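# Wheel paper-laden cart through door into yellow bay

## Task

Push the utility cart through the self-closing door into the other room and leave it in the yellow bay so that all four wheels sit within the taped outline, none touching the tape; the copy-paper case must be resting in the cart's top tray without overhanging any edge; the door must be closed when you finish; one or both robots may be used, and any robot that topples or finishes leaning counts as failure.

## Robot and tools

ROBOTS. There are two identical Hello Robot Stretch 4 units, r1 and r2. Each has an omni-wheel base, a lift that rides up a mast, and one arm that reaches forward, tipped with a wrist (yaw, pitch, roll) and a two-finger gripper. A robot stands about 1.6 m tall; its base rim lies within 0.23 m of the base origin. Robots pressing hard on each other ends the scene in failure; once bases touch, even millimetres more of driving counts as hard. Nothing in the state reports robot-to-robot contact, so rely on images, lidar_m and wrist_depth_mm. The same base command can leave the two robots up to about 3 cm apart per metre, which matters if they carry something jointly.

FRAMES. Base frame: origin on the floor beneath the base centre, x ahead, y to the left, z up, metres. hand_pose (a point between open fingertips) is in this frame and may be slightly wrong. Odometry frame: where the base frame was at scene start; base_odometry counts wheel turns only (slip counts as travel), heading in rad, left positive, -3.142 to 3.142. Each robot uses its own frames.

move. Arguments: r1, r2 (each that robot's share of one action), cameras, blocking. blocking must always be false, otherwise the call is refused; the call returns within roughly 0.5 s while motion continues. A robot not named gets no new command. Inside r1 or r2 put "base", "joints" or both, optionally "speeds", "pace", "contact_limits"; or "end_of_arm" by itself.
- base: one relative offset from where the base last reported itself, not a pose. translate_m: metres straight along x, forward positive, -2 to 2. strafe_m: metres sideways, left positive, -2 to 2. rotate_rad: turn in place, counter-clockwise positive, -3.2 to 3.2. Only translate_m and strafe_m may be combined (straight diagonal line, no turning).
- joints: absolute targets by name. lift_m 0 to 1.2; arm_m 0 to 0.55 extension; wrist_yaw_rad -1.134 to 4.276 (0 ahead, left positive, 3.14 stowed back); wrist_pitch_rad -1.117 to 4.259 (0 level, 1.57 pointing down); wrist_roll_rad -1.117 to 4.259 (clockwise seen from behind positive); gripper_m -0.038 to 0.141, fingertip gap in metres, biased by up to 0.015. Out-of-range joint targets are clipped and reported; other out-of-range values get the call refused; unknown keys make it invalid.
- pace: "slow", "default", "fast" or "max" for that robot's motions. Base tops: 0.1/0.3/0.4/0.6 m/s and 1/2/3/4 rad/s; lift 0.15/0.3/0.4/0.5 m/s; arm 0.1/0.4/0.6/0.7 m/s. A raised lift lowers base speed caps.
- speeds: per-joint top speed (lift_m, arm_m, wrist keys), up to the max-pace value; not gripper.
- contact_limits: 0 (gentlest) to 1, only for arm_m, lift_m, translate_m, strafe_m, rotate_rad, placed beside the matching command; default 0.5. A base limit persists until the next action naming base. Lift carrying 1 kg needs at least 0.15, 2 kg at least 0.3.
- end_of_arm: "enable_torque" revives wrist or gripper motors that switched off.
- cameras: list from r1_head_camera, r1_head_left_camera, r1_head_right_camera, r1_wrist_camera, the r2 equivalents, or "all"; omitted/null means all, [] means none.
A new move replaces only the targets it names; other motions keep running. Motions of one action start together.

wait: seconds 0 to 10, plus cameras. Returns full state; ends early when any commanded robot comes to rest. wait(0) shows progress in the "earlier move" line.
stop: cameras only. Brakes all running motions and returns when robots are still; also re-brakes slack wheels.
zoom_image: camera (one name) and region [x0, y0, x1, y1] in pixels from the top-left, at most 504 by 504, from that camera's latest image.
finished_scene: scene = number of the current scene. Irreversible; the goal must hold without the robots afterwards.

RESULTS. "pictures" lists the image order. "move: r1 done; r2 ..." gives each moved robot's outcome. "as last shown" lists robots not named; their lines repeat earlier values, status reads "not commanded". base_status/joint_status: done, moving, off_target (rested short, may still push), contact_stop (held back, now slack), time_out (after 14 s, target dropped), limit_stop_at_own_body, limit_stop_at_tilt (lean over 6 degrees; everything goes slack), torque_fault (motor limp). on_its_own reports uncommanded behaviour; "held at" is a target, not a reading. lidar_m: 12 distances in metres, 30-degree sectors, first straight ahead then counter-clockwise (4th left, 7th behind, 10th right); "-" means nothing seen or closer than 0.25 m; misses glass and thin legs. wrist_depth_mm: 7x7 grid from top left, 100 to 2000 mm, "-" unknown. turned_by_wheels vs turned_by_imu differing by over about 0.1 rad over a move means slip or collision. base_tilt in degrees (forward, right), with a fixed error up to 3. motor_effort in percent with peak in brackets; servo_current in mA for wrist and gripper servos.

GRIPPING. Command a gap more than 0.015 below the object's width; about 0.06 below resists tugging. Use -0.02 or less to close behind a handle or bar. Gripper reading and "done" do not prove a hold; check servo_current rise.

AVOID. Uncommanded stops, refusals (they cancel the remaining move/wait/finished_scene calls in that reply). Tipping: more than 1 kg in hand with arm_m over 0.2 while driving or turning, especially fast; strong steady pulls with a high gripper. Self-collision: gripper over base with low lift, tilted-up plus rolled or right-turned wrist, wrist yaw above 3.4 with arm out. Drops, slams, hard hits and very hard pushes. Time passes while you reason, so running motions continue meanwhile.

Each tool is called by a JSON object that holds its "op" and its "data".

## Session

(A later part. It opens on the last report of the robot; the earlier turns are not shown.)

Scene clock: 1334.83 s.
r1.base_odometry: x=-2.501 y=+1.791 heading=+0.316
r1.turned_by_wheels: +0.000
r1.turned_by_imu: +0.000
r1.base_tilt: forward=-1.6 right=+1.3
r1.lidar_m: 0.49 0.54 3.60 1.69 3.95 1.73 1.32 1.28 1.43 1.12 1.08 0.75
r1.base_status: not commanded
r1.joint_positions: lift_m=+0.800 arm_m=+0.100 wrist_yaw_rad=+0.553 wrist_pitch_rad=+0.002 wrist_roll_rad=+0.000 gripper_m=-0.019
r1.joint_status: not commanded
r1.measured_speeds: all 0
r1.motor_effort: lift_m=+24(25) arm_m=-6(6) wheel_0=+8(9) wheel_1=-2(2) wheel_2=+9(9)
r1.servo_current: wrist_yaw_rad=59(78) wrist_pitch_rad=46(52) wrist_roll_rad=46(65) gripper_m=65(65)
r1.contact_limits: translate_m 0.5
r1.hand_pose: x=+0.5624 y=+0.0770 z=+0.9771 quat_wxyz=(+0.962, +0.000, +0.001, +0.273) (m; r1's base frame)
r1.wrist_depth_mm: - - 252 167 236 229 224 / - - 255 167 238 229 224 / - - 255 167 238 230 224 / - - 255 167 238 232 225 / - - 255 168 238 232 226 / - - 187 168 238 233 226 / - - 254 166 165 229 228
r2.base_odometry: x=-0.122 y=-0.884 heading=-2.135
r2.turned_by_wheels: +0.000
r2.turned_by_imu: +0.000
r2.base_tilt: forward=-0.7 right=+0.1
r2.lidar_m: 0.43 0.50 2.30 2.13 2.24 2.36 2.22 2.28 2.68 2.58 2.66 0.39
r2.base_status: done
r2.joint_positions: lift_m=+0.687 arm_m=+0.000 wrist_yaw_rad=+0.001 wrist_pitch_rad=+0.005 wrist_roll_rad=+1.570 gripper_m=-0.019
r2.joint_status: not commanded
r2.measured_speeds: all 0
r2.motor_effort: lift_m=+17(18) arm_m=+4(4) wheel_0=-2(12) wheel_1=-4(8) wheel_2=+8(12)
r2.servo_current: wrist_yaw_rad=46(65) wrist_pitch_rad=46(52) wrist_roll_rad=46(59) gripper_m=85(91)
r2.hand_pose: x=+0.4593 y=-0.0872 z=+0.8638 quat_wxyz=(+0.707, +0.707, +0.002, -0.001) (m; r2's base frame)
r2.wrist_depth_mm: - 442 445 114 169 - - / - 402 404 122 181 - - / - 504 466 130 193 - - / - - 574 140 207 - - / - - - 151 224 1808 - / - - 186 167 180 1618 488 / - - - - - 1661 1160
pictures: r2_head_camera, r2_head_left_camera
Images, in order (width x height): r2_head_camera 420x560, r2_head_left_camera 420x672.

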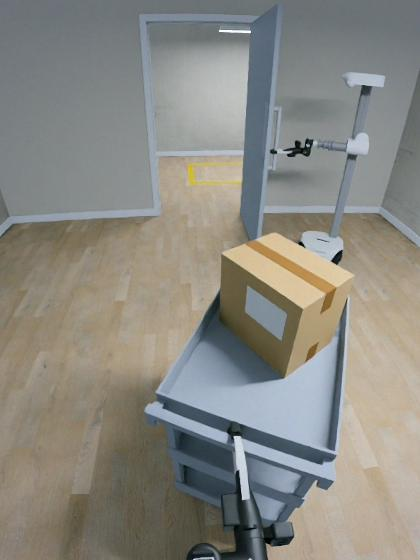

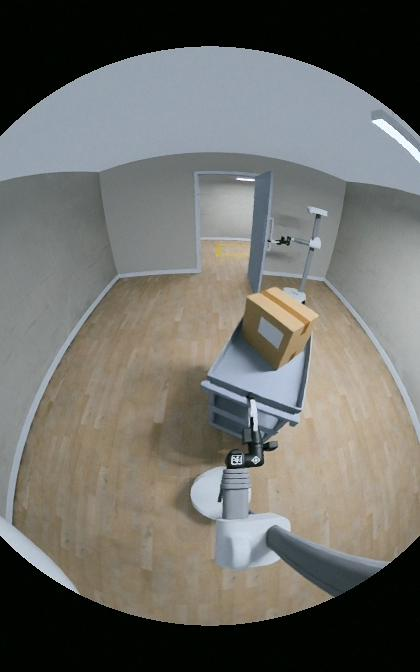

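{"op": "move", "data": {"blocking": false, "r2": {"base":{"strafe_m":-0.4,"translate_m":0.05},"pace":"slow"}, "cameras": []}}

{"op": "wait", "data": {"seconds": 6, "cameras": ["r2_head_camera"]}}

Scene clock: 1342.90 s.
move: r2 moving
r1: as last shown
r1.lidar_m: 0.50 0.53 3.62 1.66 3.94 1.74 1.33 1.31 1.41 1.12 1.07 0.69
r1.motor_effort: lift_m=+24(24) arm_m=-6(6) wheel_0=+9(9) wheel_1=-1(2) wheel_2=+9(9)
r1.servo_current: wrist_yaw_rad=59(65) wrist_pitch_rad=39(46) wrist_roll_rad=46(78) gripper_m=65(65)
r1.contact_limits: translate_m 0.5
r1.wrist_depth_mm: - - 253 167 236 229 223 / - - 255 167 238 231 224 / - - 255 167 238 231 226 / - - 256 167 239 231 225 / - - 256 168 239 231 227 / - - 188 168 237 232 226 / - - 255 167 166 229 227
r2.base_odometry: x=-0.133 y=-0.878 heading=-2.135
r2.turned_by_wheels: +0.000
r2.turned_by_imu: +0.001
r2.base_tilt: forward=-0.7 right=+0.0
r2.lidar_m: 0.43 0.52 2.31 2.16 2.24 2.36 2.23 2.27 2.68 2.55 2.67 0.39
r2.base_status: translate_m moving; strafe_m moving
r2.joint_positions: lift_m=+0.687 arm_m=+0.000 wrist_yaw_rad=+0.001 wrist_pitch_rad=+0.005 wrist_roll_rad=+1.570 gripper_m=-0.019
r2.joint_status: not commanded
r2.measured_speeds: translate_m=+0.006 strafe_m=-0.052 rotate_rad=+0.002 lift_m=+0.000 arm_m=+0.000 wrist_yaw_rad=+0.004 wrist_pitch_rad=+0.000 wrist_roll_rad=+0.000
r2.motor_effort: lift_m=+17(18) arm_m=+4(4) wheel_0=+11(13) wheel_1=-6(8) wheel_2=-5(8)
r2.servo_current: wrist_yaw_rad=39(52) wrist_pitch_rad=39(46) wrist_roll_rad=33(65) gripper_m=85(85)
r2.hand_pose: x=+0.4594 y=-0.0870 z=+0.8638 quat_wxyz=(+0.707, +0.707, +0.002, -0.001) (m; r2's base frame)
r2.wrist_depth_mm: - 462 433 114 169 - - / - 399 402 121 180 - - / - 473 462 130 193 - - / - - 564 139 206 - - / - - - 150 224 1863 - / - - 188 169 180 1576 492 / - - - - - 1661 1160
pictures: none
No camera images: "cameras" was empty.

Scene clock: 1347.63 s.
earlier move: r2 done
r1.base_odometry: x=-2.501 y=+1.791 heading=+0.316
r1.turned_by_wheels: +0.000
r1.turned_by_imu: +0.000
r1.base_tilt: forward=-1.6 right=+1.2
r1.lidar_m: 0.49 0.57 3.64 1.45 3.95 1.72 1.33 1.30 1.41 1.12 1.06 0.70
r1.base_status: not commanded
r1.joint_positions: lift_m=+0.800 arm_m=+0.100 wrist_yaw_rad=+0.553 wrist_pitch_rad=+0.002 wrist_roll_rad=+0.000 gripper_m=-0.019
r1.joint_status: not commanded
r1.measured_speeds: all 0
r1.motor_effort: lift_m=+25(25) arm_m=-6(6) wheel_0=+8(9) wheel_1=-1(2) wheel_2=+9(9)
r1.servo_current: wrist_yaw_rad=59(72) wrist_pitch_rad=39(52) wrist_roll_rad=59(85) gripper_m=59(65)
r1.contact_limits: translate_m 0.5
r1.hand_pose: x=+0.5624 y=+0.0770 z=+0.9771 quat_wxyz=(+0.962, +0.000, +0.001, +0.273) (m; r1's base frame)
r1.wrist_depth_mm: - - 253 167 236 229 224 / - - 254 166 237 229 224 / - - 255 167 237 231 224 / - - 256 167 238 231 225 / - - 255 167 239 231 226 / - - 188 169 237 232 226 / - - 253 167 166 229 227
r2.base_odometry: x=-0.486 y=-0.713 heading=-2.135
r2.turned_by_wheels: -0.001
r2.turned_by_imu: +0.000
r2.base_tilt: forward=-0.6 right=+0.1
r2.lidar_m: 0.40 0.40 2.71 2.54 2.66 2.39 2.26 2.35 2.29 2.18 2.23 0.44
r2.base_status: done
r2.joint_positions: lift_m=+0.687 arm_m=+0.000 wrist_yaw_rad=+0.003 wrist_pitch_rad=+0.005 wrist_roll_rad=+1.570 gripper_m=-0.019
r2.joint_status: not commanded
r2.measured_speeds: all 0
r2.motor_effort: lift_m=+17(18) arm_m=+3(4) wheel_0=+4(17) wheel_1=-4(8) wheel_2=-6(10)
r2.servo_current: wrist_yaw_rad=52(59) wrist_pitch_rad=46(52) wrist_roll_rad=46(65) gripper_m=85(91)
r2.hand_pose: x=+0.4595 y=-0.0866 z=+0.8638 quat_wxyz=(+0.707, +0.707, +0.003, -0.001) (m; r2's base frame)
r2.wrist_depth_mm: - - - 178 240 1618 1160 / - - - 177 238 1618 - / - - 621 176 236 809 - / - - 466 234 235 854 - / - - 496 173 233 831 - / - - 188 172 181 - - / - - 585 - 229 - -
wait: 4.73 of 6 s (r2 has come to rest)
pictures: r2_head_camera
Images, in order (width x height): r2_head_camera 420x560.

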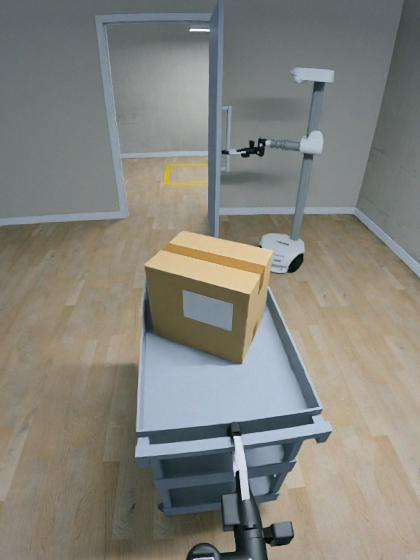

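{"op": "move", "data": {"blocking": false, "r2": {"base":{"strafe_m":-0.07,"translate_m":0.2},"pace":"slow"}, "cameras": []}}

{"op": "wait", "data": {"seconds": 6, "cameras": ["r2_head_camera"]}}

Scene clock: 1355.43 s.
move: r2 moving
r1: as last shown
r1.base_tilt: forward=-1.6 right=+1.3
r1.lidar_m: 0.49 0.56 3.64 1.44 3.94 1.73 1.33 1.30 1.40 1.08 1.07 0.72
r1.motor_effort: lift_m=+24(24) arm_m=-6(6) wheel_0=+8(9) wheel_1=-1(1) wheel_2=+9(9)
r1.servo_current: wrist_yaw_rad=52(59) wrist_pitch_rad=46(52) wrist_roll_rad=52(59) gripper_m=59(65)
r1.contact_limits: translate_m 0.5
r1.wrist_depth_mm: - - 253 167 238 229 224 / - - 254 166 238 230 225 / - - 255 167 238 231 225 / - - 256 168 238 232 225 / - - 256 168 239 231 227 / - - 188 168 236 232 226 / - - 255 166 166 229 227
r2.base_odometry: x=-0.496 y=-0.721 heading=-2.136
r2.turned_by_wheels: +0.000
r2.turned_by_imu: +0.000
r2.base_tilt: forward=-0.7 right=+0.1
r2.lidar_m: 0.36 0.42 2.74 2.54 2.61 2.43 2.27 2.32 2.27 2.17 2.24 0.43
r2.base_status: translate_m moving; strafe_m moving
r2.joint_positions: lift_m=+0.687 arm_m=+0.000 wrist_yaw_rad=-0.001 wrist_pitch_rad=+0.005 wrist_roll_rad=+1.570 gripper_m=-0.019
r2.joint_status: not commanded
r2.measured_speeds: translate_m=+0.049 strafe_m=-0.018 rotate_rad=-0.004 lift_m=+0.000 arm_m=+0.000 wrist_yaw_rad=-0.024 wrist_pitch_rad=+0.000 wrist_roll_rad=+0.000
r2.motor_effort: lift_m=+17(18) arm_m=+4(4) wheel_0=+6(12) wheel_1=+6(7) wheel_2=-14(14)
r2.servo_current: wrist_yaw_rad=52(52) wrist_pitch_rad=39(46) wrist_roll_rad=52(52) gripper_m=78(85)
r2.hand_pose: x=+0.4592 y=-0.0878 z=+0.8638 quat_wxyz=(+0.707, +0.707, +0.001, -0.002) (m; r2's base frame)
r2.wrist_depth_mm: - - - 183 245 1618 1138 / - - - 180 242 1661 535 / - - - 178 240 831 - / - - 462 235 236 842 - / - - 492 174 233 831 - / - - 186 172 179 - - / - - 564 - 227 - -
pictures: none
No camera images: "cameras" was empty.

Scene clock: 1358.27 s.
earlier move: r2 done
r1.base_odometry: x=-2.501 y=+1.791 heading=+0.316
r1.turned_by_wheels: +0.000
r1.turned_by_imu: +0.000
r1.base_tilt: forward=-1.6 right=+1.3
r1.lidar_m: 0.48 0.55 3.64 1.23 3.95 1.74 1.33 1.29 1.41 1.11 1.09 0.72
r1.base_status: not commanded
r1.joint_positions: lift_m=+0.800 arm_m=+0.100 wrist_yaw_rad=+0.553 wrist_pitch_rad=+0.002 wrist_roll_rad=+0.000 gripper_m=-0.019
r1.joint_status: not commanded
r1.measured_speeds: all 0
r1.motor_effort: lift_m=+24(25) arm_m=-6(6) wheel_0=+9(9) wheel_1=-1(2) wheel_2=+9(9)
r1.servo_current: wrist_yaw_rad=65(65) wrist_pitch_rad=39(52) wrist_roll_rad=33(72) gripper_m=59(65)
r1.contact_limits: translate_m 0.5
r1.hand_pose: x=+0.5624 y=+0.0770 z=+0.9771 quat_wxyz=(+0.962, +0.000, +0.001, +0.273) (m; r1's base frame)
r1.wrist_depth_mm: - - 255 167 237 229 224 / - - 255 166 236 229 224 / - - 255 167 239 230 225 / - - 255 167 239 231 226 / - - 256 168 238 231 226 / - - 188 169 238 232 227 / - - 254 167 166 230 227
r2.base_odometry: x=-0.652 y=-0.844 heading=-2.136
r2.turned_by_wheels: +0.000
r2.turned_by_imu: +0.000
r2.base_tilt: forward=-0.6 right=+0.1
r2.lidar_m: 0.40 0.42 2.75 2.65 2.75 2.59 2.44 2.55 2.22 2.09 2.16 0.43
r2.base_status: done
r2.joint_positions: lift_m=+0.687 arm_m=+0.000 wrist_yaw_rad=-0.002 wrist_pitch_rad=+0.005 wrist_roll_rad=+1.570 gripper_m=-0.019
r2.joint_status: not commanded
r2.measured_speeds: all 0
r2.motor_effort: lift_m=+17(18) arm_m=+4(4) wheel_0=+2(12) wheel_1=+3(7) wheel_2=-8(16)
r2.servo_current: wrist_yaw_rad=46(65) wrist_pitch_rad=52(52) wrist_roll_rad=46(65) gripper_m=78(85)
r2.hand_pose: x=+0.4591 y=-0.0881 z=+0.8638 quat_wxyz=(+0.707, +0.707, +0.001, -0.003) (m; r2's base frame)
r2.wrist_depth_mm: - - - 162 221 1661 1138 / - - - 163 223 1537 - / - - 500 166 226 820 - / - 488 469 226 229 842 - / - - 521 170 230 842 - / - - 187 171 180 - - / - - - - 236 1708 -
wait: 2.83 of 6 s (r2 has come to rest)
pictures: r2_head_camera
Images, in order (width x height): r2_head_camera 420x560.

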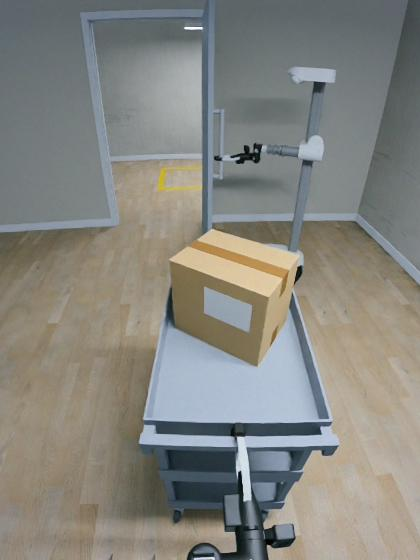

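{"op": "move", "data": {"blocking": false, "r2": {"base":{"strafe_m":-0.17,"translate_m":0.12},"pace":"slow"}, "cameras": []}}

{"op": "wait", "data": {"seconds": 6, "cameras": ["r2_head_camera"]}}

Scene clock: 1363.57 s.
move: r2 moving
r1: as last shown
r1.lidar_m: 0.50 0.52 3.63 1.22 3.95 1.73 1.33 1.30 1.41 1.09 1.08 0.72
r1.motor_effort: lift_m=+25(25) arm_m=-6(6) wheel_0=+9(9) wheel_1=-1(2) wheel_2=+9(9)
r1.servo_current: wrist_yaw_rad=65(65) wrist_pitch_rad=46(46) wrist_roll_rad=39(59) gripper_m=59(65)
r1.contact_limits: translate_m 0.5
r1.wrist_depth_mm: - - 254 167 236 230 223 / - - 254 167 237 229 224 / - - 253 167 238 230 225 / - - 255 167 238 231 226 / - - 255 168 238 230 225 / - - 188 168 238 231 226 / - - 254 167 166 230 228
r2.base_odometry: x=-0.664 y=-0.845 heading=-2.136
r2.turned_by_wheels: -0.001
r2.turned_by_imu: +0.000
r2.base_tilt: forward=-0.6 right=+0.0
r2.lidar_m: 0.40 0.41 2.82 2.64 2.71 2.61 2.46 2.59 2.21 2.08 2.18 0.42
r2.base_status: translate_m moving; strafe_m moving
r2.joint_positions: lift_m=+0.687 arm_m=+0.000 wrist_yaw_rad=-0.002 wrist_pitch_rad=+0.005 wrist_roll_rad=+1.570 gripper_m=-0.019
r2.joint_status: not commanded
r2.measured_speeds: translate_m=+0.029 strafe_m=-0.039 rotate_rad=+0.001 lift_m=+0.000 arm_m=+0.000 wrist_yaw_rad=+0.000 wrist_pitch_rad=+0.000 wrist_roll_rad=+0.000
r2.motor_effort: lift_m=+17(18) arm_m=+4(4) wheel_0=+8(8) wheel_1=-4(6) wheel_2=-11(12)
r2.servo_current: wrist_yaw_rad=52(52) wrist_pitch_rad=46(46) wrist_roll_rad=46(52) gripper_m=85(91)
r2.hand_pose: x=+0.4591 y=-0.0881 z=+0.8638 quat_wxyz=(+0.707, +0.707, +0.001, -0.003) (m; r2's base frame)
r2.wrist_depth_mm: - - - 160 220 1618 1118 / - - - 163 221 798 - / - - 500 165 224 820 - / - 484 466 167 228 842 - / - - 521 170 231 842 - / - - 187 171 180 - - / - - - - 236 1708 517
pictures: none
No camera images: "cameras" was empty.

Scene clock: 1366.43 s.
earlier move: r2 done
r1.base_odometry: x=-2.501 y=+1.791 heading=+0.316
r1.turned_by_wheels: +0.000
r1.turned_by_imu: +0.000
r1.base_tilt: forward=-1.6 right=+1.3
r1.lidar_m: 0.49 0.54 3.63 1.05 1.58 1.75 1.34 1.31 1.42 1.13 1.09 0.72
r1.base_status: not commanded
r1.joint_positions: lift_m=+0.800 arm_m=+0.100 wrist_yaw_rad=+0.553 wrist_pitch_rad=+0.002 wrist_roll_rad=+0.000 gripper_m=-0.019
r1.joint_status: not commanded
r1.measured_speeds: all 0
r1.motor_effort: lift_m=+24(25) arm_m=-6(6) wheel_0=+9(9) wheel_1=-1(2) wheel_2=+9(9)
r1.servo_current: wrist_yaw_rad=39(65) wrist_pitch_rad=46(52) wrist_roll_rad=52(72) gripper_m=59(65)
r1.contact_limits: translate_m 0.5
r1.hand_pose: x=+0.5624 y=+0.0770 z=+0.9771 quat_wxyz=(+0.962, +0.000, +0.001, +0.273) (m; r1's base frame)
r1.wrist_depth_mm: - - 253 167 236 229 224 / - - 254 166 236 229 224 / - - 255 167 238 231 224 / - - 255 167 237 231 226 / - - 255 168 239 230 226 / - - 188 169 236 232 226 / - - 255 167 165 229 228
r2.base_odometry: x=-0.860 y=-0.854 heading=-2.136
r2.turned_by_wheels: +0.000
r2.turned_by_imu: +0.002
r2.base_tilt: forward=-0.6 right=+0.1
r2.lidar_m: 0.38 0.41 2.96 2.80 2.88 2.74 2.58 2.64 2.02 1.91 2.00 0.41
r2.base_status: done
r2.joint_positions: lift_m=+0.687 arm_m=+0.000 wrist_yaw_rad=+0.001 wrist_pitch_rad=+0.005 wrist_roll_rad=+1.570 gripper_m=-0.019
r2.joint_status: not commanded
r2.measured_speeds: all 0
r2.motor_effort: lift_m=+17(18) arm_m=+4(4) wheel_0=+6(13) wheel_1=-4(7) wheel_2=-3(12)
r2.servo_current: wrist_yaw_rad=46(65) wrist_pitch_rad=39(52) wrist_roll_rad=46(59) gripper_m=85(91)
r2.hand_pose: x=+0.4594 y=-0.0870 z=+0.8638 quat_wxyz=(+0.707, +0.707, +0.002, -0.001) (m; r2's base frame)
r2.wrist_depth_mm: - - - 167 226 1576 1182 / - - - 167 227 1576 - / - - 535 169 229 831 - / - 480 459 229 230 831 - / - - 512 171 233 842 - / - - 188 171 180 - - / - - - - - 1618 -
wait: 2.87 of 6 s (r2 has come to rest)
pictures: r2_head_camera
Images, in order (width x height): r2_head_camera 420x560.

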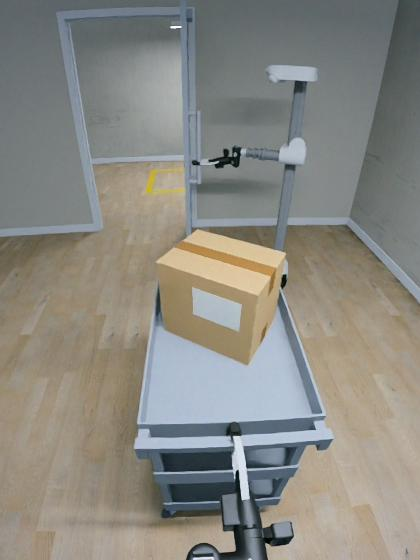

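{"op": "move", "data": {"blocking": false, "r2": {"base":{"strafe_m":-0.2},"pace":"slow"}, "cameras": []}}

{"op": "wait", "data": {"seconds": 6, "cameras": ["r2_head_camera"]}}

Scene clock: 1374.63 s.
move: r2 moving
r1: as last shown
r1.lidar_m: 0.47 0.55 3.63 1.04 1.53 1.73 1.32 1.30 1.41 1.11 1.09 0.72
r1.motor_effort: lift_m=+24(24) arm_m=-5(6) wheel_0=+8(9) wheel_1=-1(1) wheel_2=+9(9)
r1.servo_current: wrist_yaw_rad=59(65) wrist_pitch_rad=39(52) wrist_roll_rad=46(59) gripper_m=59(65)
r1.contact_limits: translate_m 0.5
r1.wrist_depth_mm: - - 253 167 236 229 223 / - - 254 167 237 231 224 / - - 256 167 238 230 224 / - - 254 167 239 232 226 / - - 256 168 238 231 224 / - - 188 168 237 231 225 / - - 255 167 165 230 227
r2.base_odometry: x=-0.872 y=-0.846 heading=-2.136
r2.turned_by_wheels: +0.000
r2.turned_by_imu: +0.001
r2.base_tilt: forward=-0.6 right=+0.1
r2.lidar_m: 0.40 0.42 2.97 2.83 2.88 2.73 2.59 2.68 2.02 1.91 1.97 0.43
r2.base_status: strafe_m moving
r2.joint_positions: lift_m=+0.687 arm_m=+0.000 wrist_yaw_rad=+0.003 wrist_pitch_rad=+0.005 wrist_roll_rad=+1.570 gripper_m=-0.019
r2.joint_status: not commanded
r2.measured_speeds: translate_m=+0.000 strafe_m=-0.057 rotate_rad=-0.003 lift_m=+0.000 arm_m=+0.000 wrist_yaw_rad=+0.000 wrist_pitch_rad=+0.000 wrist_roll_rad=+0.000
r2.motor_effort: lift_m=+17(18) arm_m=+4(4) wheel_0=+6(14) wheel_1=-6(8) wheel_2=+0(3)
r2.servo_current: wrist_yaw_rad=46(52) wrist_pitch_rad=46(52) wrist_roll_rad=46(52) gripper_m=85(85)
r2.hand_pose: x=+0.4595 y=-0.0867 z=+0.8638 quat_wxyz=(+0.707, +0.707, +0.003, -0.001) (m; r2's base frame)
r2.wrist_depth_mm: - - - 168 229 1576 1160 / - - - 169 229 1499 - / - - 544 170 230 831 - / - 473 459 230 231 831 - / - - 508 171 232 831 - / - - 187 172 180 - - / - - - - - 1576 -
pictures: none
No camera images: "cameras" was empty.

Scene clock: 1377.27 s.
earlier move: r2 done
r1.base_odometry: x=-2.501 y=+1.791 heading=+0.316
r1.turned_by_wheels: +0.000
r1.turned_by_imu: +0.000
r1.base_tilt: forward=-1.6 right=+1.3
r1.lidar_m: 0.51 0.55 3.64 1.05 1.20 1.74 1.33 1.29 1.42 1.12 1.09 0.72
r1.base_status: not commanded
r1.joint_positions: lift_m=+0.800 arm_m=+0.100 wrist_yaw_rad=+0.553 wrist_pitch_rad=+0.002 wrist_roll_rad=+0.000 gripper_m=-0.019
r1.joint_status: not commanded
r1.measured_speeds: all 0
r1.motor_effort: lift_m=+24(25) arm_m=-6(6) wheel_0=+9(9) wheel_1=-1(2) wheel_2=+9(9)
r1.servo_current: wrist_yaw_rad=52(72) wrist_pitch_rad=33(52) wrist_roll_rad=46(72) gripper_m=59(65)
r1.contact_limits: translate_m 0.5
r1.hand_pose: x=+0.5624 y=+0.0770 z=+0.9771 quat_wxyz=(+0.962, +0.000, +0.001, +0.273) (m; r1's base frame)
r1.wrist_depth_mm: - - 254 167 236 229 224 / - - 254 166 237 229 224 / - - 254 167 237 231 224 / - - 255 167 239 231 226 / - - 255 167 239 230 225 / - - 187 168 237 233 225 / - - 254 167 166 229 228
r2.base_odometry: x=-1.028 y=-0.747 heading=-2.136
r2.turned_by_wheels: +0.000
r2.turned_by_imu: +0.001
r2.base_tilt: forward=-0.7 right=+0.0
r2.lidar_m: 0.35 0.34 3.17 3.01 3.10 2.71 2.56 2.52 1.82 1.73 1.79 0.44
r2.base_status: done
r2.joint_positions: lift_m=+0.687 arm_m=+0.000 wrist_yaw_rad=+0.003 wrist_pitch_rad=+0.005 wrist_roll_rad=+1.570 gripper_m=-0.019
r2.joint_status: not commanded
r2.measured_speeds: all 0
r2.motor_effort: lift_m=+17(18) arm_m=+3(4) wheel_0=+5(15) wheel_1=-5(9) wheel_2=+0(3)
r2.servo_current: wrist_yaw_rad=46(59) wrist_pitch_rad=39(52) wrist_roll_rad=52(59) gripper_m=78(85)
r2.hand_pose: x=+0.4595 y=-0.0867 z=+0.8638 quat_wxyz=(+0.707, +0.707, +0.003, -0.001) (m; r2's base frame)
r2.wrist_depth_mm: - - - 265 279 289 293 / - - - 260 267 1661 1160 / - - - 193 254 1661 - / - - 609 186 246 809 - / - - 469 180 237 820 - / - - 188 173 181 - - / - - 512 - 224 - -
wait: 2.63 of 6 s (r2 has come to rest)
pictures: r2_head_camera
Images, in order (width x height): r2_head_camera 420x560.

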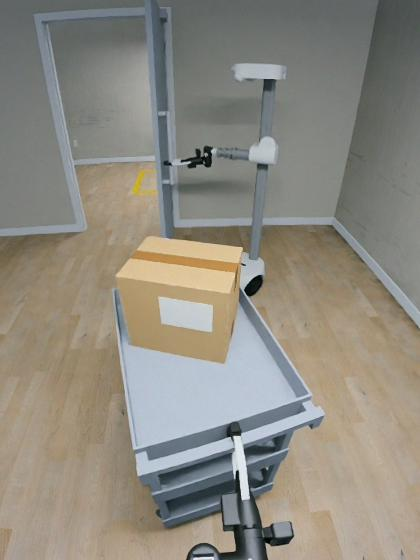

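{"op": "move", "data": {"blocking": false, "r2": {"base":{"strafe_m":0.12,"translate_m":0.4},"pace":"slow"}, "cameras": []}}

{"op": "wait", "data": {"seconds": 7, "cameras": ["r2_head_camera"]}}

Scene clock: 1384.63 s.
move: r2 moving
r1: as last shown
r1.base_tilt: forward=-1.6 right=+1.2
r1.lidar_m: 0.48 0.56 3.63 1.03 1.14 1.75 1.34 1.30 1.40 1.12 1.09 0.73
r1.motor_effort: lift_m=+24(24) arm_m=-6(6) wheel_0=+8(9) wheel_1=-1(1) wheel_2=+9(9)
r1.servo_current: wrist_yaw_rad=59(59) wrist_pitch_rad=39(46) wrist_roll_rad=65(65) gripper_m=59(65)
r1.contact_limits: translate_m 0.5
r1.wrist_depth_mm: - - 254 167 237 229 224 / - - 254 166 237 229 225 / - - 254 167 238 232 224 / - - 256 167 239 232 225 / - - 257 168 239 230 226 / - - 188 168 237 231 226 / - - 254 167 166 229 227
r2.base_odometry: x=-1.032 y=-0.759 heading=-2.136
r2.turned_by_wheels: +0.000
r2.turned_by_imu: +0.000
r2.base_tilt: forward=-0.7 right=+0.1
r2.lidar_m: 0.35 0.36 3.19 3.02 3.09 2.72 2.58 2.54 1.84 1.71 1.79 0.47
r2.base_status: translate_m moving; strafe_m moving
r2.joint_positions: lift_m=+0.687 arm_m=+0.000 wrist_yaw_rad=-0.002 wrist_pitch_rad=+0.005 wrist_roll_rad=+1.570 gripper_m=-0.019
r2.joint_status: not commanded
r2.measured_speeds: translate_m=+0.049 strafe_m=+0.014 rotate_rad=+0.000 lift_m=+0.000 arm_m=+0.000 wrist_yaw_rad=-0.033 wrist_pitch_rad=+0.000 wrist_roll_rad=+0.000
r2.motor_effort: lift_m=+17(18) arm_m=+4(4) wheel_0=+6(11) wheel_1=+8(8) wheel_2=-14(14)
r2.servo_current: wrist_yaw_rad=46(52) wrist_pitch_rad=46(52) wrist_roll_rad=46(52) gripper_m=85(85)
r2.hand_pose: x=+0.4591 y=-0.0880 z=+0.8638 quat_wxyz=(+0.707, +0.707, +0.001, -0.003) (m; r2's base frame)
r2.wrist_depth_mm: - - - 265 289 293 296 / - - - 205 272 1661 1138 / - - - 193 258 1708 - / - - 647 186 247 809 - / - 496 466 180 236 820 - / - - 187 171 180 - - / - - 508 - 221 - -
pictures: none
No camera images: "cameras" was empty.

Scene clock: 1389.57 s.
earlier move: r2 done
r1.base_odometry: x=-2.501 y=+1.791 heading=+0.316
r1.turned_by_wheels: +0.000
r1.turned_by_imu: +0.000
r1.base_tilt: forward=-1.6 right=+1.3
r1.lidar_m: 0.49 0.55 0.82 0.68 0.71 1.72 1.33 1.31 1.43 1.11 1.07 0.73
r1.base_status: not commanded
r1.joint_positions: lift_m=+0.800 arm_m=+0.100 wrist_yaw_rad=+0.553 wrist_pitch_rad=+0.002 wrist_roll_rad=+0.000 gripper_m=-0.019
r1.joint_status: not commanded
r1.measured_speeds: all 0
r1.motor_effort: lift_m=+24(25) arm_m=-6(6) wheel_0=+9(9) wheel_1=-1(2) wheel_2=+9(9)
r1.servo_current: wrist_yaw_rad=46(65) wrist_pitch_rad=39(52) wrist_roll_rad=46(72) gripper_m=59(65)
r1.contact_limits: translate_m 0.5
r1.hand_pose: x=+0.5624 y=+0.0770 z=+0.9771 quat_wxyz=(+0.962, +0.000, +0.001, +0.273) (m; r1's base frame)
r1.wrist_depth_mm: - - 254 167 236 229 224 / - - 254 167 237 229 224 / - - 254 167 239 231 224 / - - 256 167 239 230 225 / - - 256 168 240 232 226 / - - 188 169 237 233 226 / - - 254 166 165 229 226
r2.base_odometry: x=-1.141 y=-1.149 heading=-2.136
r2.turned_by_wheels: +0.000
r2.turned_by_imu: +0.000
r2.base_tilt: forward=-0.6 right=+0.1
r2.lidar_m: 0.40 0.44 3.09 2.92 3.01 3.13 2.98 2.72 1.92 1.82 1.91 0.41
r2.base_status: done
r2.joint_positions: lift_m=+0.687 arm_m=+0.000 wrist_yaw_rad=-0.004 wrist_pitch_rad=+0.005 wrist_roll_rad=+1.570 gripper_m=-0.019
r2.joint_status: not commanded
r2.measured_speeds: all 0
r2.motor_effort: lift_m=+18(18) arm_m=+4(4) wheel_0=+3(11) wheel_1=+4(9) wheel_2=-8(16)
r2.servo_current: wrist_yaw_rad=52(65) wrist_pitch_rad=39(52) wrist_roll_rad=46(65) gripper_m=85(91)
r2.hand_pose: x=+0.4589 y=-0.0887 z=+0.8638 quat_wxyz=(+0.707, +0.707, +0.000, -0.003) (m; r2's base frame)
r2.wrist_depth_mm: - - - 158 217 1661 1138 / - - 609 161 220 798 - / - 508 480 163 223 820 - / - 492 469 167 226 831 - / - - 530 169 231 - - / - - 187 172 180 - - / - - - - 237 1708 -
wait: 4.93 of 7 s (r2 has come to rest)
pictures: r2_head_camera
Images, in order (width x height): r2_head_camera 420x560.

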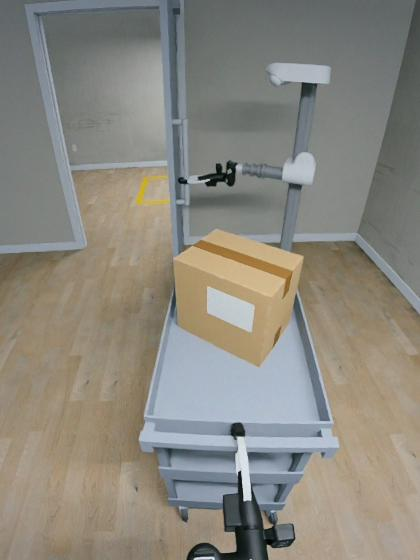

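{"op": "move", "data": {"blocking": false, "r2": {"base":{"strafe_m":-0.42,"translate_m":-0.1},"pace":"slow"}, "cameras": []}}

{"op": "wait", "data": {"seconds": 8, "cameras": ["r2_head_camera"]}}

Scene clock: 1413.20 s.
move: r2 moving
r1: as last shown
r1.lidar_m: 0.49 0.56 0.84 0.67 0.67 1.73 1.33 1.28 1.40 1.10 1.09 0.72
r1.motor_effort: lift_m=+25(25) arm_m=-6(6) wheel_0=+9(9) wheel_1=-1(2) wheel_2=+9(9)
r1.servo_current: wrist_yaw_rad=39(52) wrist_pitch_rad=52(52) wrist_roll_rad=46(59) gripper_m=59(65)
r1.contact_limits: translate_m 0.5
r1.wrist_depth_mm: - - 253 167 236 230 224 / - - 255 167 238 229 225 / - - 253 168 238 230 224 / - - 255 168 237 230 226 / - - 255 168 239 231 225 / - - 187 168 237 232 225 / - - 255 166 165 229 228
r2.base_odometry: x=-1.150 y=-1.140 heading=-2.135
r2.turned_by_wheels: +0.001
r2.turned_by_imu: +0.001
r2.base_tilt: forward=-0.7 right=+0.0
r2.lidar_m: 0.40 0.42 3.06 2.93 2.99 3.10 2.98 2.69 1.89 1.81 1.89 0.43
r2.base_status: translate_m moving; strafe_m moving
r2.joint_positions: lift_m=+0.687 arm_m=+0.000 wrist_yaw_rad=+0.000 wrist_pitch_rad=+0.005 wrist_roll_rad=+1.570 gripper_m=-0.019
r2.joint_status: not commanded
r2.measured_speeds: translate_m=-0.011 strafe_m=-0.048 rotate_rad=+0.001 lift_m=+0.000 arm_m=+0.000 wrist_yaw_rad=+0.024 wrist_pitch_rad=+0.000 wrist_roll_rad=+0.000
r2.motor_effort: lift_m=+18(18) arm_m=+4(4) wheel_0=+11(11) wheel_1=-7(8) wheel_2=+6(7)
r2.servo_current: wrist_yaw_rad=46(52) wrist_pitch_rad=39(46) wrist_roll_rad=46(59) gripper_m=85(85)
r2.hand_pose: x=+0.4593 y=-0.0874 z=+0.8638 quat_wxyz=(+0.707, +0.707, +0.002, -0.002) (m; r2's base frame)
r2.wrist_depth_mm: - - - 156 213 1618 525 / - - 580 159 218 809 - / - 496 473 162 222 809 - / - 496 469 166 225 842 - / - - 535 169 231 - - / - - 187 172 180 - - / - - - - - 1618 496
pictures: none
No camera images: "cameras" was empty.

Scene clock: 1418.27 s.
earlier move: r2 done
r1.base_odometry: x=-2.501 y=+1.791 heading=+0.316
r1.turned_by_wheels: +0.000
r1.turned_by_imu: +0.000
r1.base_tilt: forward=-1.6 right=+1.3
r1.lidar_m: 0.48 0.55 3.66 0.78 0.73 1.72 1.33 1.30 1.40 1.11 1.09 0.71
r1.base_status: not commanded
r1.joint_positions: lift_m=+0.800 arm_m=+0.100 wrist_yaw_rad=+0.553 wrist_pitch_rad=+0.002 wrist_roll_rad=+0.000 gripper_m=-0.019
r1.joint_status: not commanded
r1.measured_speeds: all 0
r1.motor_effort: lift_m=+24(25) arm_m=-6(6) wheel_0=+9(9) wheel_1=-2(2) wheel_2=+9(9)
r1.servo_current: wrist_yaw_rad=46(72) wrist_pitch_rad=39(52) wrist_roll_rad=46(65) gripper_m=59(65)
r1.contact_limits: translate_m 0.5
r1.hand_pose: x=+0.5624 y=+0.0770 z=+0.9771 quat_wxyz=(+0.962, +0.000, +0.001, +0.273) (m; r1's base frame)
r1.wrist_depth_mm: - - 253 167 237 229 224 / - - 253 167 237 229 224 / - - 255 167 238 230 225 / - - 255 167 238 231 224 / - - 257 168 239 231 226 / - - 188 168 237 232 225 / - - 255 167 165 229 227
r2.base_odometry: x=-1.442 y=-0.840 heading=-2.135
r2.turned_by_wheels: +0.000
r2.turned_by_imu: +0.002
r2.base_tilt: forward=-0.6 right=+0.1
r2.lidar_m: 0.31 0.29 3.49 3.33 3.43 3.02 2.87 2.10 1.48 1.42 1.47 0.44
r2.base_status: done
r2.joint_positions: lift_m=+0.687 arm_m=+0.000 wrist_yaw_rad=+0.003 wrist_pitch_rad=+0.005 wrist_roll_rad=+1.570 gripper_m=-0.019
r2.joint_status: not commanded
r2.measured_speeds: all 0
r2.motor_effort: lift_m=+17(18) arm_m=+4(4) wheel_0=+5(13) wheel_1=-3(9) wheel_2=+8(12)
r2.servo_current: wrist_yaw_rad=46(59) wrist_pitch_rad=39(52) wrist_roll_rad=39(65) gripper_m=85(91)
r2.hand_pose: x=+0.4595 y=-0.0866 z=+0.8638 quat_wxyz=(+0.707, +0.707, +0.003, -0.001) (m; r2's base frame)
r2.wrist_depth_mm: - - - 272 - 1661 1160 / - - - 301 329 336 340 / - - - 220 293 1618 496 / - - - 202 264 1464 - / - - 654 186 244 831 - / - 452 187 171 180 - - / - 459 452 - 216 - -
wait: 5.07 of 8 s (r2 has come to rest)
pictures: r2_head_camera
Images, in order (width x height): r2_head_camera 420x560.

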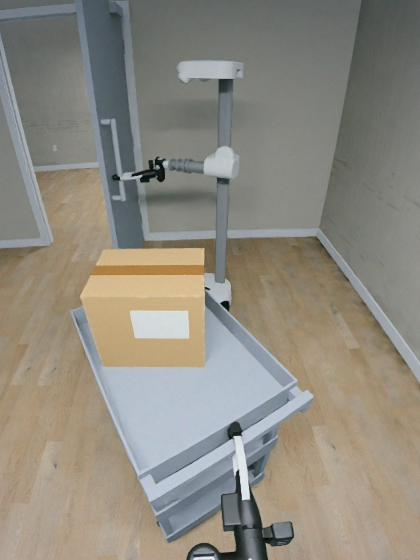

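{"op": "move", "data": {"blocking": false, "r2": {"base":{"strafe_m":0.2,"translate_m":0.38},"pace":"slow"}, "cameras": []}}

{"op": "wait", "data": {"seconds": 8, "cameras": ["r2_head_camera"]}}

Scene clock: 1424.27 s.
move: r2 moving
r1: as last shown
r1.lidar_m: 0.47 0.54 3.62 0.75 0.73 1.71 1.33 1.30 1.42 1.11 1.09 0.73
r1.motor_effort: lift_m=+24(25) arm_m=-6(6) wheel_0=+8(9) wheel_1=-1(2) wheel_2=+9(9)
r1.servo_current: wrist_yaw_rad=46(59) wrist_pitch_rad=39(52) wrist_roll_rad=59(59) gripper_m=65(65)
r1.contact_limits: translate_m 0.5
r1.wrist_depth_mm: - - 253 167 236 229 224 / - - 255 166 237 229 224 / - - 255 167 238 230 224 / - - 256 167 238 231 226 / - - 256 168 238 231 226 / - - 187 168 237 232 226 / - - 255 167 165 230 227
r2.base_odometry: x=-1.444 y=-0.854 heading=-2.135
r2.turned_by_wheels: +0.000
r2.turned_by_imu: +0.000
r2.base_tilt: forward=-0.7 right=+0.1
r2.lidar_m: 0.29 0.29 3.47 3.32 3.40 3.02 2.90 2.10 1.50 1.42 1.49 0.45
r2.base_status: translate_m moving; strafe_m moving
r2.joint_positions: lift_m=+0.687 arm_m=+0.000 wrist_yaw_rad=-0.002 wrist_pitch_rad=+0.005 wrist_roll_rad=+1.570 gripper_m=-0.019
r2.joint_status: not commanded
r2.measured_speeds: translate_m=+0.049 strafe_m=+0.024 rotate_rad=+0.002 lift_m=+0.000 arm_m=+0.000 wrist_yaw_rad=-0.021 wrist_pitch_rad=+0.000 wrist_roll_rad=+0.000
r2.motor_effort: lift_m=+17(18) arm_m=+4(4) wheel_0=+4(8) wheel_1=+7(8) wheel_2=-14(14)
r2.servo_current: wrist_yaw_rad=46(59) wrist_pitch_rad=46(46) wrist_roll_rad=52(59) gripper_m=85(85)
r2.hand_pose: x=+0.4591 y=-0.0879 z=+0.8638 quat_wxyz=(+0.707, +0.707, +0.001, -0.002) (m; r2's base frame)
r2.wrist_depth_mm: - - - 277 - 1618 1138 / - - - 307 334 342 342 / - - - 223 294 1756 1160 / - - - 202 264 1464 - / - - - 186 243 820 - / - 445 186 170 179 - - / - 449 449 - 212 - -
pictures: none
No camera images: "cameras" was empty.

Scene clock: 1429.23 s.
earlier move: r2 done
r1.base_odometry: x=-2.501 y=+1.791 heading=+0.316
r1.turned_by_wheels: +0.000
r1.turned_by_imu: +0.000
r1.base_tilt: forward=-1.6 right=+1.3
r1.lidar_m: 0.50 0.59 0.49 0.46 0.68 1.74 1.32 1.30 1.41 1.10 1.08 0.73
r1.base_status: not commanded
r1.joint_positions: lift_m=+0.800 arm_m=+0.100 wrist_yaw_rad=+0.553 wrist_pitch_rad=+0.002 wrist_roll_rad=+0.000 gripper_m=-0.019
r1.joint_status: not commanded
r1.measured_speeds: all 0
r1.motor_effort: lift_m=+24(25) arm_m=-6(6) wheel_0=+9(9) wheel_1=-2(2) wheel_2=+9(9)
r1.servo_current: wrist_yaw_rad=65(72) wrist_pitch_rad=46(52) wrist_roll_rad=46(65) gripper_m=65(65)
r1.contact_limits: translate_m 0.5
r1.hand_pose: x=+0.5624 y=+0.0770 z=+0.9771 quat_wxyz=(+0.962, +0.000, +0.001, +0.273) (m; r1's base frame)
r1.wrist_depth_mm: - - 253 167 236 229 224 / - - 255 167 237 229 224 / - - 255 167 237 229 226 / - - 255 167 238 232 225 / - - 255 167 239 232 225 / - - 188 168 236 232 226 / - - 255 167 165 229 227
r2.base_odometry: x=-1.477 y=-1.268 heading=-2.135
r2.turned_by_wheels: +0.000
r2.turned_by_imu: +0.000
r2.base_tilt: forward=-0.6 right=+0.1
r2.lidar_m: 0.28 0.28 3.31 3.14 3.25 3.41 3.30 2.39 1.70 1.59 1.65 0.47
r2.base_status: done
r2.joint_positions: lift_m=+0.687 arm_m=+0.000 wrist_yaw_rad=-0.004 wrist_pitch_rad=+0.005 wrist_roll_rad=+1.570 gripper_m=-0.019
r2.joint_status: not commanded
r2.measured_speeds: all 0
r2.motor_effort: lift_m=+17(18) arm_m=+4(4) wheel_0=+2(8) wheel_1=+4(9) wheel_2=-6(15)
r2.servo_current: wrist_yaw_rad=59(65) wrist_pitch_rad=46(52) wrist_roll_rad=46(59) gripper_m=85(91)
r2.hand_pose: x=+0.4589 y=-0.0887 z=+0.8638 quat_wxyz=(+0.707, +0.707, +0.000, -0.003) (m; r2's base frame)
r2.wrist_depth_mm: - - - 291 - 1618 1138 / - - - 312 338 349 353 / - 1281 - 285 309 1255 - / - - - 204 267 1397 521 / - - - 187 241 778 - / - 445 186 169 180 - - / - 442 445 - 212 - -
wait: 4.97 of 8 s (r2 has come to rest)
pictures: r2_head_camera
Images, in order (width x height): r2_head_camera 420x560.

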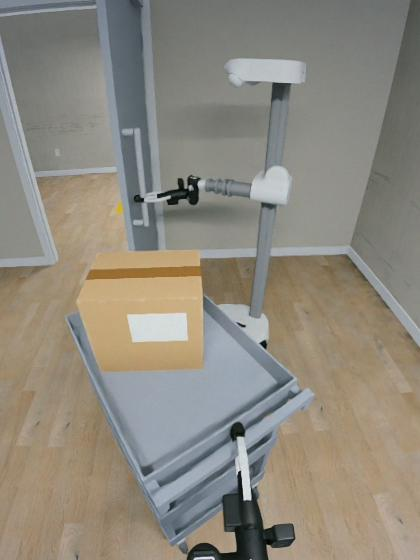

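{"op": "move", "data": {"blocking": false, "r2": {"base":{"strafe_m":0.25,"translate_m":0.2},"pace":"slow"}, "cameras": []}}

{"op": "wait", "data": {"seconds": 8, "cameras": ["r2_head_camera"]}}

Scene clock: 1436.77 s.
move: r2 moving
r1: as last shown
r1.base_tilt: forward=-1.6 right=+1.2
r1.lidar_m: 0.50 0.58 0.45 0.48 0.70 1.73 1.35 1.29 1.43 1.12 1.07 0.72
r1.motor_effort: lift_m=+24(24) arm_m=-6(6) wheel_0=+8(9) wheel_1=-2(2) wheel_2=+9(9)
r1.servo_current: wrist_yaw_rad=65(65) wrist_pitch_rad=46(46) wrist_roll_rad=46(65) gripper_m=59(65)
r1.contact_limits: translate_m 0.5
r1.wrist_depth_mm: - - 254 167 237 229 224 / - - 254 166 237 229 224 / - - 255 167 238 230 225 / - - 256 167 239 231 225 / - - 255 167 240 231 227 / - - 187 168 237 233 226 / - - 254 166 165 229 228
r2.base_odometry: x=-1.473 y=-1.280 heading=-2.136
r2.turned_by_wheels: -0.001
r2.turned_by_imu: -0.001
r2.base_tilt: forward=-0.6 right=+0.1
r2.lidar_m: 0.29 0.28 3.28 3.14 3.24 3.44 3.29 2.36 1.69 1.62 1.65 0.46
r2.base_status: translate_m moving; strafe_m moving
r2.joint_positions: lift_m=+0.687 arm_m=+0.000 wrist_yaw_rad=-0.004 wrist_pitch_rad=+0.005 wrist_roll_rad=+1.570 gripper_m=-0.019
r2.joint_status: not commanded
r2.measured_speeds: translate_m=+0.031 strafe_m=+0.038 rotate_rad=+0.002 lift_m=+0.000 arm_m=+0.000 wrist_yaw_rad=+0.000 wrist_pitch_rad=+0.000 wrist_roll_rad=+0.000
r2.motor_effort: lift_m=+18(18) arm_m=+4(4) wheel_0=-8(12) wheel_1=+6(9) wheel_2=-11(13)
r2.servo_current: wrist_yaw_rad=52(59) wrist_pitch_rad=46(46) wrist_roll_rad=39(59) gripper_m=78(85)
r2.hand_pose: x=+0.4589 y=-0.0887 z=+0.8638 quat_wxyz=(+0.707, +0.707, +0.000, -0.003) (m; r2's base frame)
r2.wrist_depth_mm: - - - 287 - 1618 1138 / - - - 314 342 353 353 / - 1336 - 283 309 1281 - / - - - 206 268 1366 530 / - - - 187 240 759 - / - 445 188 169 180 - - / - 442 445 - 211 - -
pictures: none
No camera images: "cameras" was empty.

Scene clock: 1440.73 s.
earlier move: r2 done
r1.base_odometry: x=-2.501 y=+1.791 heading=+0.316
r1.turned_by_wheels: +0.000
r1.turned_by_imu: +0.000
r1.base_tilt: forward=-1.6 right=+1.2
r1.lidar_m: 0.49 0.46 0.44 0.52 3.94 1.72 1.32 1.30 1.43 1.11 1.08 0.71
r1.base_status: not commanded
r1.joint_positions: lift_m=+0.800 arm_m=+0.100 wrist_yaw_rad=+0.553 wrist_pitch_rad=+0.002 wrist_roll_rad=+0.000 gripper_m=-0.019
r1.joint_status: not commanded
r1.measured_speeds: all 0
r1.motor_effort: lift_m=+24(25) arm_m=-6(6) wheel_0=+8(9) wheel_1=-1(2) wheel_2=+9(9)
r1.servo_current: wrist_yaw_rad=72(72) wrist_pitch_rad=46(52) wrist_roll_rad=52(65) gripper_m=59(65)
r1.contact_limits: translate_m 0.5
r1.hand_pose: x=+0.5624 y=+0.0770 z=+0.9771 quat_wxyz=(+0.962, +0.000, +0.001, +0.273) (m; r1's base frame)
r1.wrist_depth_mm: - - 253 167 237 229 224 / - - 254 167 237 230 224 / - - 255 167 239 230 226 / - - 257 167 238 231 225 / - - 255 168 239 231 226 / - - 187 168 238 231 226 / - - 254 167 165 230 228
r2.base_odometry: x=-1.373 y=-1.571 heading=-2.136
r2.turned_by_wheels: +0.000
r2.turned_by_imu: +0.000
r2.base_tilt: forward=-0.6 right=+0.1
r2.lidar_m: 0.32 0.32 3.04 2.89 2.99 3.67 3.51 2.74 1.94 1.84 1.90 0.46
r2.base_status: done
r2.joint_positions: lift_m=+0.687 arm_m=+0.000 wrist_yaw_rad=-0.004 wrist_pitch_rad=+0.005 wrist_roll_rad=+1.570 gripper_m=-0.019
r2.joint_status: not commanded
r2.measured_speeds: all 0
r2.motor_effort: lift_m=+17(18) arm_m=+4(4) wheel_0=-6(12) wheel_1=+5(9) wheel_2=-7(13)
r2.servo_current: wrist_yaw_rad=39(65) wrist_pitch_rad=46(52) wrist_roll_rad=46(59) gripper_m=78(91)
r2.hand_pose: x=+0.4589 y=-0.0887 z=+0.8638 quat_wxyz=(+0.707, +0.707, +0.000, -0.003) (m; r2's base frame)
r2.wrist_depth_mm: - 1060 1078 265 319 1008 854 / - - - 282 303 1078 878 / - - - 208 276 1661 525 / - - - 193 256 798 - / - 1863 517 183 241 831 - / - 466 187 171 181 - - / - 477 473 - 217 - -
wait: 3.97 of 8 s (r2 has come to rest)
pictures: r2_head_camera
Images, in order (width x height): r2_head_camera 420x560.

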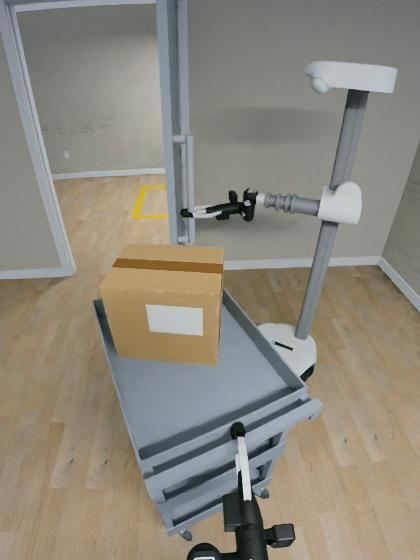

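{"op": "move", "data": {"blocking": false, "r2": {"base":{"strafe_m":0.22,"translate_m":0.2},"pace":"slow"}, "cameras": []}}

{"op": "wait", "data": {"seconds": 8, "cameras": ["r2_head_camera"]}}

Scene clock: 1444.97 s.
move: r2 moving
r1: as last shown
r1.base_tilt: forward=-1.6 right=+1.3
r1.lidar_m: 0.49 0.47 0.44 0.51 3.93 1.75 1.34 1.30 1.41 1.13 1.08 0.73
r1.motor_effort: lift_m=+24(25) arm_m=-6(6) wheel_0=+8(9) wheel_1=-2(2) wheel_2=+9(9)
r1.servo_current: wrist_yaw_rad=52(72) wrist_pitch_rad=46(52) wrist_roll_rad=52(59) gripper_m=59(59)
r1.contact_limits: translate_m 0.5
r1.wrist_depth_mm: - - 253 167 236 230 223 / - - 253 166 236 230 224 / - - 255 167 238 230 224 / - - 255 168 239 232 225 / - - 257 168 239 230 225 / - - 187 168 237 232 226 / 580 - 254 167 165 230 228
r2.base_odometry: x=-1.369 y=-1.583 heading=-2.136
r2.turned_by_wheels: -0.001
r2.turned_by_imu: +0.000
r2.base_tilt: forward=-0.7 right=+0.1
r2.lidar_m: 0.31 0.33 3.04 2.87 2.99 3.65 3.53 2.72 1.96 1.83 1.90 0.47
r2.base_status: translate_m moving; strafe_m moving
r2.joint_positions: lift_m=+0.687 arm_m=+0.000 wrist_yaw_rad=-0.004 wrist_pitch_rad=+0.005 wrist_roll_rad=+1.570 gripper_m=-0.019
r2.joint_status: not commanded
r2.measured_speeds: translate_m=+0.034 strafe_m=+0.037 rotate_rad=+0.004 lift_m=+0.000 arm_m=+0.000 wrist_yaw_rad=+0.000 wrist_pitch_rad=+0.000 wrist_roll_rad=+0.000
r2.motor_effort: lift_m=+17(18) arm_m=+4(4) wheel_0=-8(11) wheel_1=+8(9) wheel_2=-11(12)
r2.servo_current: wrist_yaw_rad=52(59) wrist_pitch_rad=46(52) wrist_roll_rad=52(52) gripper_m=85(85)
r2.hand_pose: x=+0.4589 y=-0.0887 z=+0.8638 quat_wxyz=(+0.707, +0.707, +0.000, -0.003) (m; r2's base frame)
r2.wrist_depth_mm: - 1060 1060 265 317 320 878 / - - - 285 301 1098 878 / - - - 209 276 1708 512 / - - - 193 256 788 - / - 574 512 183 240 842 - / - 462 186 171 179 - - / - 477 473 - 216 - -
pictures: none
No camera images: "cameras" was empty.

Scene clock: 1448.70 s.
earlier move: r2 done
r1.base_odometry: x=-2.501 y=+1.791 heading=+0.316
r1.turned_by_wheels: +0.000
r1.turned_by_imu: +0.000
r1.base_tilt: forward=-1.6 right=+1.2
r1.lidar_m: 0.50 0.48 0.50 0.67 3.95 1.75 1.32 1.30 1.40 1.10 1.07 0.71
r1.base_status: not commanded
r1.joint_positions: lift_m=+0.800 arm_m=+0.100 wrist_yaw_rad=+0.553 wrist_pitch_rad=+0.002 wrist_roll_rad=+0.000 gripper_m=-0.019
r1.joint_status: not commanded
r1.measured_speeds: all 0
r1.motor_effort: lift_m=+25(25) arm_m=-6(6) wheel_0=+9(9) wheel_1=-1(2) wheel_2=+9(9)
r1.servo_current: wrist_yaw_rad=52(72) wrist_pitch_rad=46(52) wrist_roll_rad=46(78) gripper_m=59(65)
r1.contact_limits: translate_m 0.5
r1.hand_pose: x=+0.5624 y=+0.0770 z=+0.9771 quat_wxyz=(+0.962, +0.000, +0.001, +0.273) (m; r1's base frame)
r1.wrist_depth_mm: - - 253 167 237 229 224 / - - 254 166 236 229 225 / - - 254 167 238 230 225 / 384 473 255 167 238 232 226 / 384 466 256 167 238 229 225 / 382 466 186 169 236 231 226 / 379 418 253 166 166 229 228
r2.base_odometry: x=-1.294 y=-1.857 heading=-2.136
r2.turned_by_wheels: +0.000
r2.turned_by_imu: +0.001
r2.base_tilt: forward=-0.6 right=+0.0
r2.lidar_m: 0.36 0.37 2.85 2.69 2.76 3.72 3.74 3.03 2.15 2.05 2.15 0.46
r2.base_status: done
r2.joint_positions: lift_m=+0.687 arm_m=+0.000 wrist_yaw_rad=-0.004 wrist_pitch_rad=+0.005 wrist_roll_rad=+1.570 gripper_m=-0.019
r2.joint_status: not commanded
r2.measured_speeds: all 0
r2.motor_effort: lift_m=+17(18) arm_m=+4(4) wheel_0=-4(11) wheel_1=+6(9) wheel_2=-8(12)
r2.servo_current: wrist_yaw_rad=52(65) wrist_pitch_rad=39(52) wrist_roll_rad=46(59) gripper_m=85(85)
r2.hand_pose: x=+0.4589 y=-0.0885 z=+0.8638 quat_wxyz=(+0.707, +0.707, +0.000, -0.003) (m; r2's base frame)
r2.wrist_depth_mm: - - 866 216 286 293 297 / - - 904 205 271 1576 1160 / - - - 195 257 1576 - / - 960 591 186 247 831 - / - 496 469 181 238 831 - / - 1983 187 172 179 - - / - 1921 508 - 221 - -
wait: 3.73 of 8 s (r2 has come to rest)
pictures: r2_head_camera
Images, in order (width x height): r2_head_camera 420x560.

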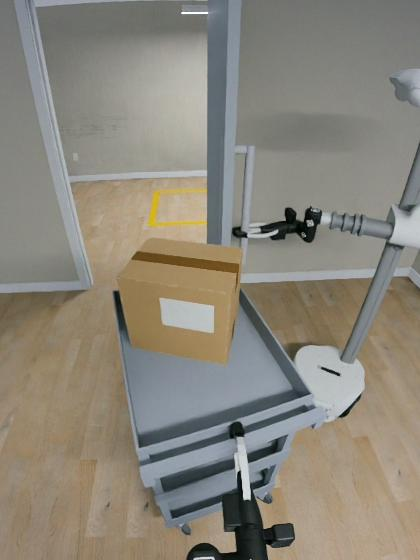

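{"op": "move", "data": {"blocking": false, "r2": {"base":{"strafe_m":0.16,"translate_m":0.15},"pace":"slow"}, "cameras": []}}

{"op": "wait", "data": {"seconds": 8, "cameras": ["r2_head_camera","r1_head_camera"]}}

Scene clock: 1455.57 s.
move: r2 moving
r1: as last shown
r1.base_tilt: forward=-1.6 right=+1.3
r1.lidar_m: 0.51 0.51 0.52 0.68 3.93 1.72 1.33 1.31 1.40 1.13 1.07 0.72
r1.motor_effort: lift_m=+24(24) arm_m=-6(6) wheel_0=+9(9) wheel_1=-1(2) wheel_2=+9(9)
r1.servo_current: wrist_yaw_rad=52(59) wrist_pitch_rad=39(46) wrist_roll_rad=46(72) gripper_m=65(65)
r1.contact_limits: translate_m 0.5
r1.wrist_depth_mm: - - 253 167 236 229 224 / - - 254 167 237 231 224 / - - 256 167 239 230 225 / 377 462 256 167 238 231 224 / 379 462 256 168 239 231 225 / 377 462 189 168 236 231 225 / 377 413 255 167 165 229 228
r2.base_odometry: x=-1.291 y=-1.870 heading=-2.137
r2.turned_by_wheels: +0.000
r2.turned_by_imu: +0.000
r2.base_tilt: forward=-0.7 right=+0.1
r2.lidar_m: 0.33 0.33 2.83 2.70 2.79 3.72 3.78 3.05 2.21 2.07 2.15 0.44
r2.base_status: translate_m moving; strafe_m moving
r2.joint_positions: lift_m=+0.687 arm_m=+0.000 wrist_yaw_rad=-0.004 wrist_pitch_rad=+0.005 wrist_roll_rad=+1.570 gripper_m=-0.019
r2.joint_status: not commanded
r2.measured_speeds: translate_m=+0.034 strafe_m=+0.037 rotate_rad=+0.001 lift_m=+0.000 arm_m=+0.000 wrist_yaw_rad=+0.000 wrist_pitch_rad=+0.000 wrist_roll_rad=+0.000
r2.motor_effort: lift_m=+17(18) arm_m=+4(4) wheel_0=-8(9) wheel_1=+8(9) wheel_2=-9(12)
r2.servo_current: wrist_yaw_rad=46(59) wrist_pitch_rad=46(46) wrist_roll_rad=52(59) gripper_m=72(91)
r2.hand_pose: x=+0.4589 y=-0.0885 z=+0.8638 quat_wxyz=(+0.707, +0.707, +0.000, -0.003) (m; r2's base frame)
r2.wrist_depth_mm: - - 866 216 287 294 297 / - - 904 203 271 1537 1138 / - - - 196 258 1576 - / - 960 591 186 248 809 - / - 500 466 180 237 820 - / - 1863 186 172 179 - - / - 1921 508 - 222 - -
pictures: none
No camera images: "cameras" was empty.

Scene clock: 1458.50 s.
earlier move: r2 done
r1.base_odometry: x=-2.501 y=+1.791 heading=+0.316
r1.turned_by_wheels: +0.000
r1.turned_by_imu: -0.001
r1.base_tilt: forward=-1.6 right=+1.2
r1.lidar_m: 0.49 0.55 0.71 1.16 3.96 1.75 1.33 1.30 1.41 1.10 1.09 0.72
r1.base_status: not commanded
r1.joint_positions: lift_m=+0.800 arm_m=+0.100 wrist_yaw_rad=+0.553 wrist_pitch_rad=+0.002 wrist_roll_rad=+0.000 gripper_m=-0.019
r1.joint_status: not commanded
r1.measured_speeds: all 0
r1.motor_effort: lift_m=+24(25) arm_m=-5(6) wheel_0=+7(9) wheel_1=-1(2) wheel_2=+6(9)
r1.servo_current: wrist_yaw_rad=52(72) wrist_pitch_rad=39(52) wrist_roll_rad=39(72) gripper_m=52(65)
r1.contact_limits: translate_m 0.5
r1.hand_pose: x=+0.5623 y=+0.0770 z=+0.9771 quat_wxyz=(+0.962, +0.000, +0.001, +0.273) (m; r1's base frame)
r1.wrist_depth_mm: - - 251 170 235 229 223 / - - 251 169 236 228 224 / - - 253 169 237 229 224 / - 415 253 169 237 229 224 / - 413 254 168 238 229 226 / 384 410 186 168 235 231 224 / 544 389 254 165 155 230 227
r2.base_odometry: x=-1.239 y=-2.069 heading=-2.136
r2.turned_by_wheels: +0.001
r2.turned_by_imu: +0.132
r2.base_tilt: forward=-0.7 right=+0.0
r2.lidar_m: 0.43 0.47 2.53 2.48 2.68 3.85 3.82 2.92 2.32 2.26 1.10 0.38
r2.base_status: done
r2.joint_positions: lift_m=+0.687 arm_m=+0.000 wrist_yaw_rad=+0.006 wrist_pitch_rad=+0.006 wrist_roll_rad=+1.570 gripper_m=-0.020
r2.joint_status: not commanded
r2.measured_speeds: all 0
r2.motor_effort: lift_m=+18(18) arm_m=+4(9) wheel_0=+7(12) wheel_1=+7(13) wheel_2=-8(24)
r2.servo_current: wrist_yaw_rad=52(91) wrist_pitch_rad=46(59) wrist_roll_rad=59(59) gripper_m=59(91)
r2.hand_pose: x=+0.4598 y=-0.0856 z=+0.8634 quat_wxyz=(+0.707, +0.707, +0.004, +0.000) (m; r2's base frame)
r2.wrist_depth_mm: - 759 544 121 177 - - / - 500 480 126 185 - - / 1756 442 430 135 196 - - / - - 500 143 208 - - / 1808 - 634 153 222 - - / - - 183 166 180 1708 - / - - - - - 1576 492
wait: 2.93 of 8 s (r2 has come to rest)
pictures: r1_head_camera, r2_head_camera
Images, in order (width x height): r1_head_camera 420x560, r2_head_camera 420x560.

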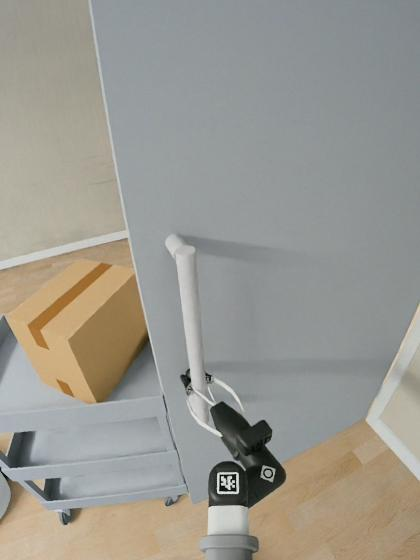

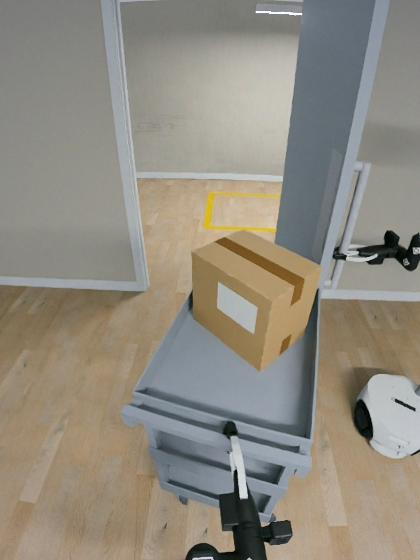

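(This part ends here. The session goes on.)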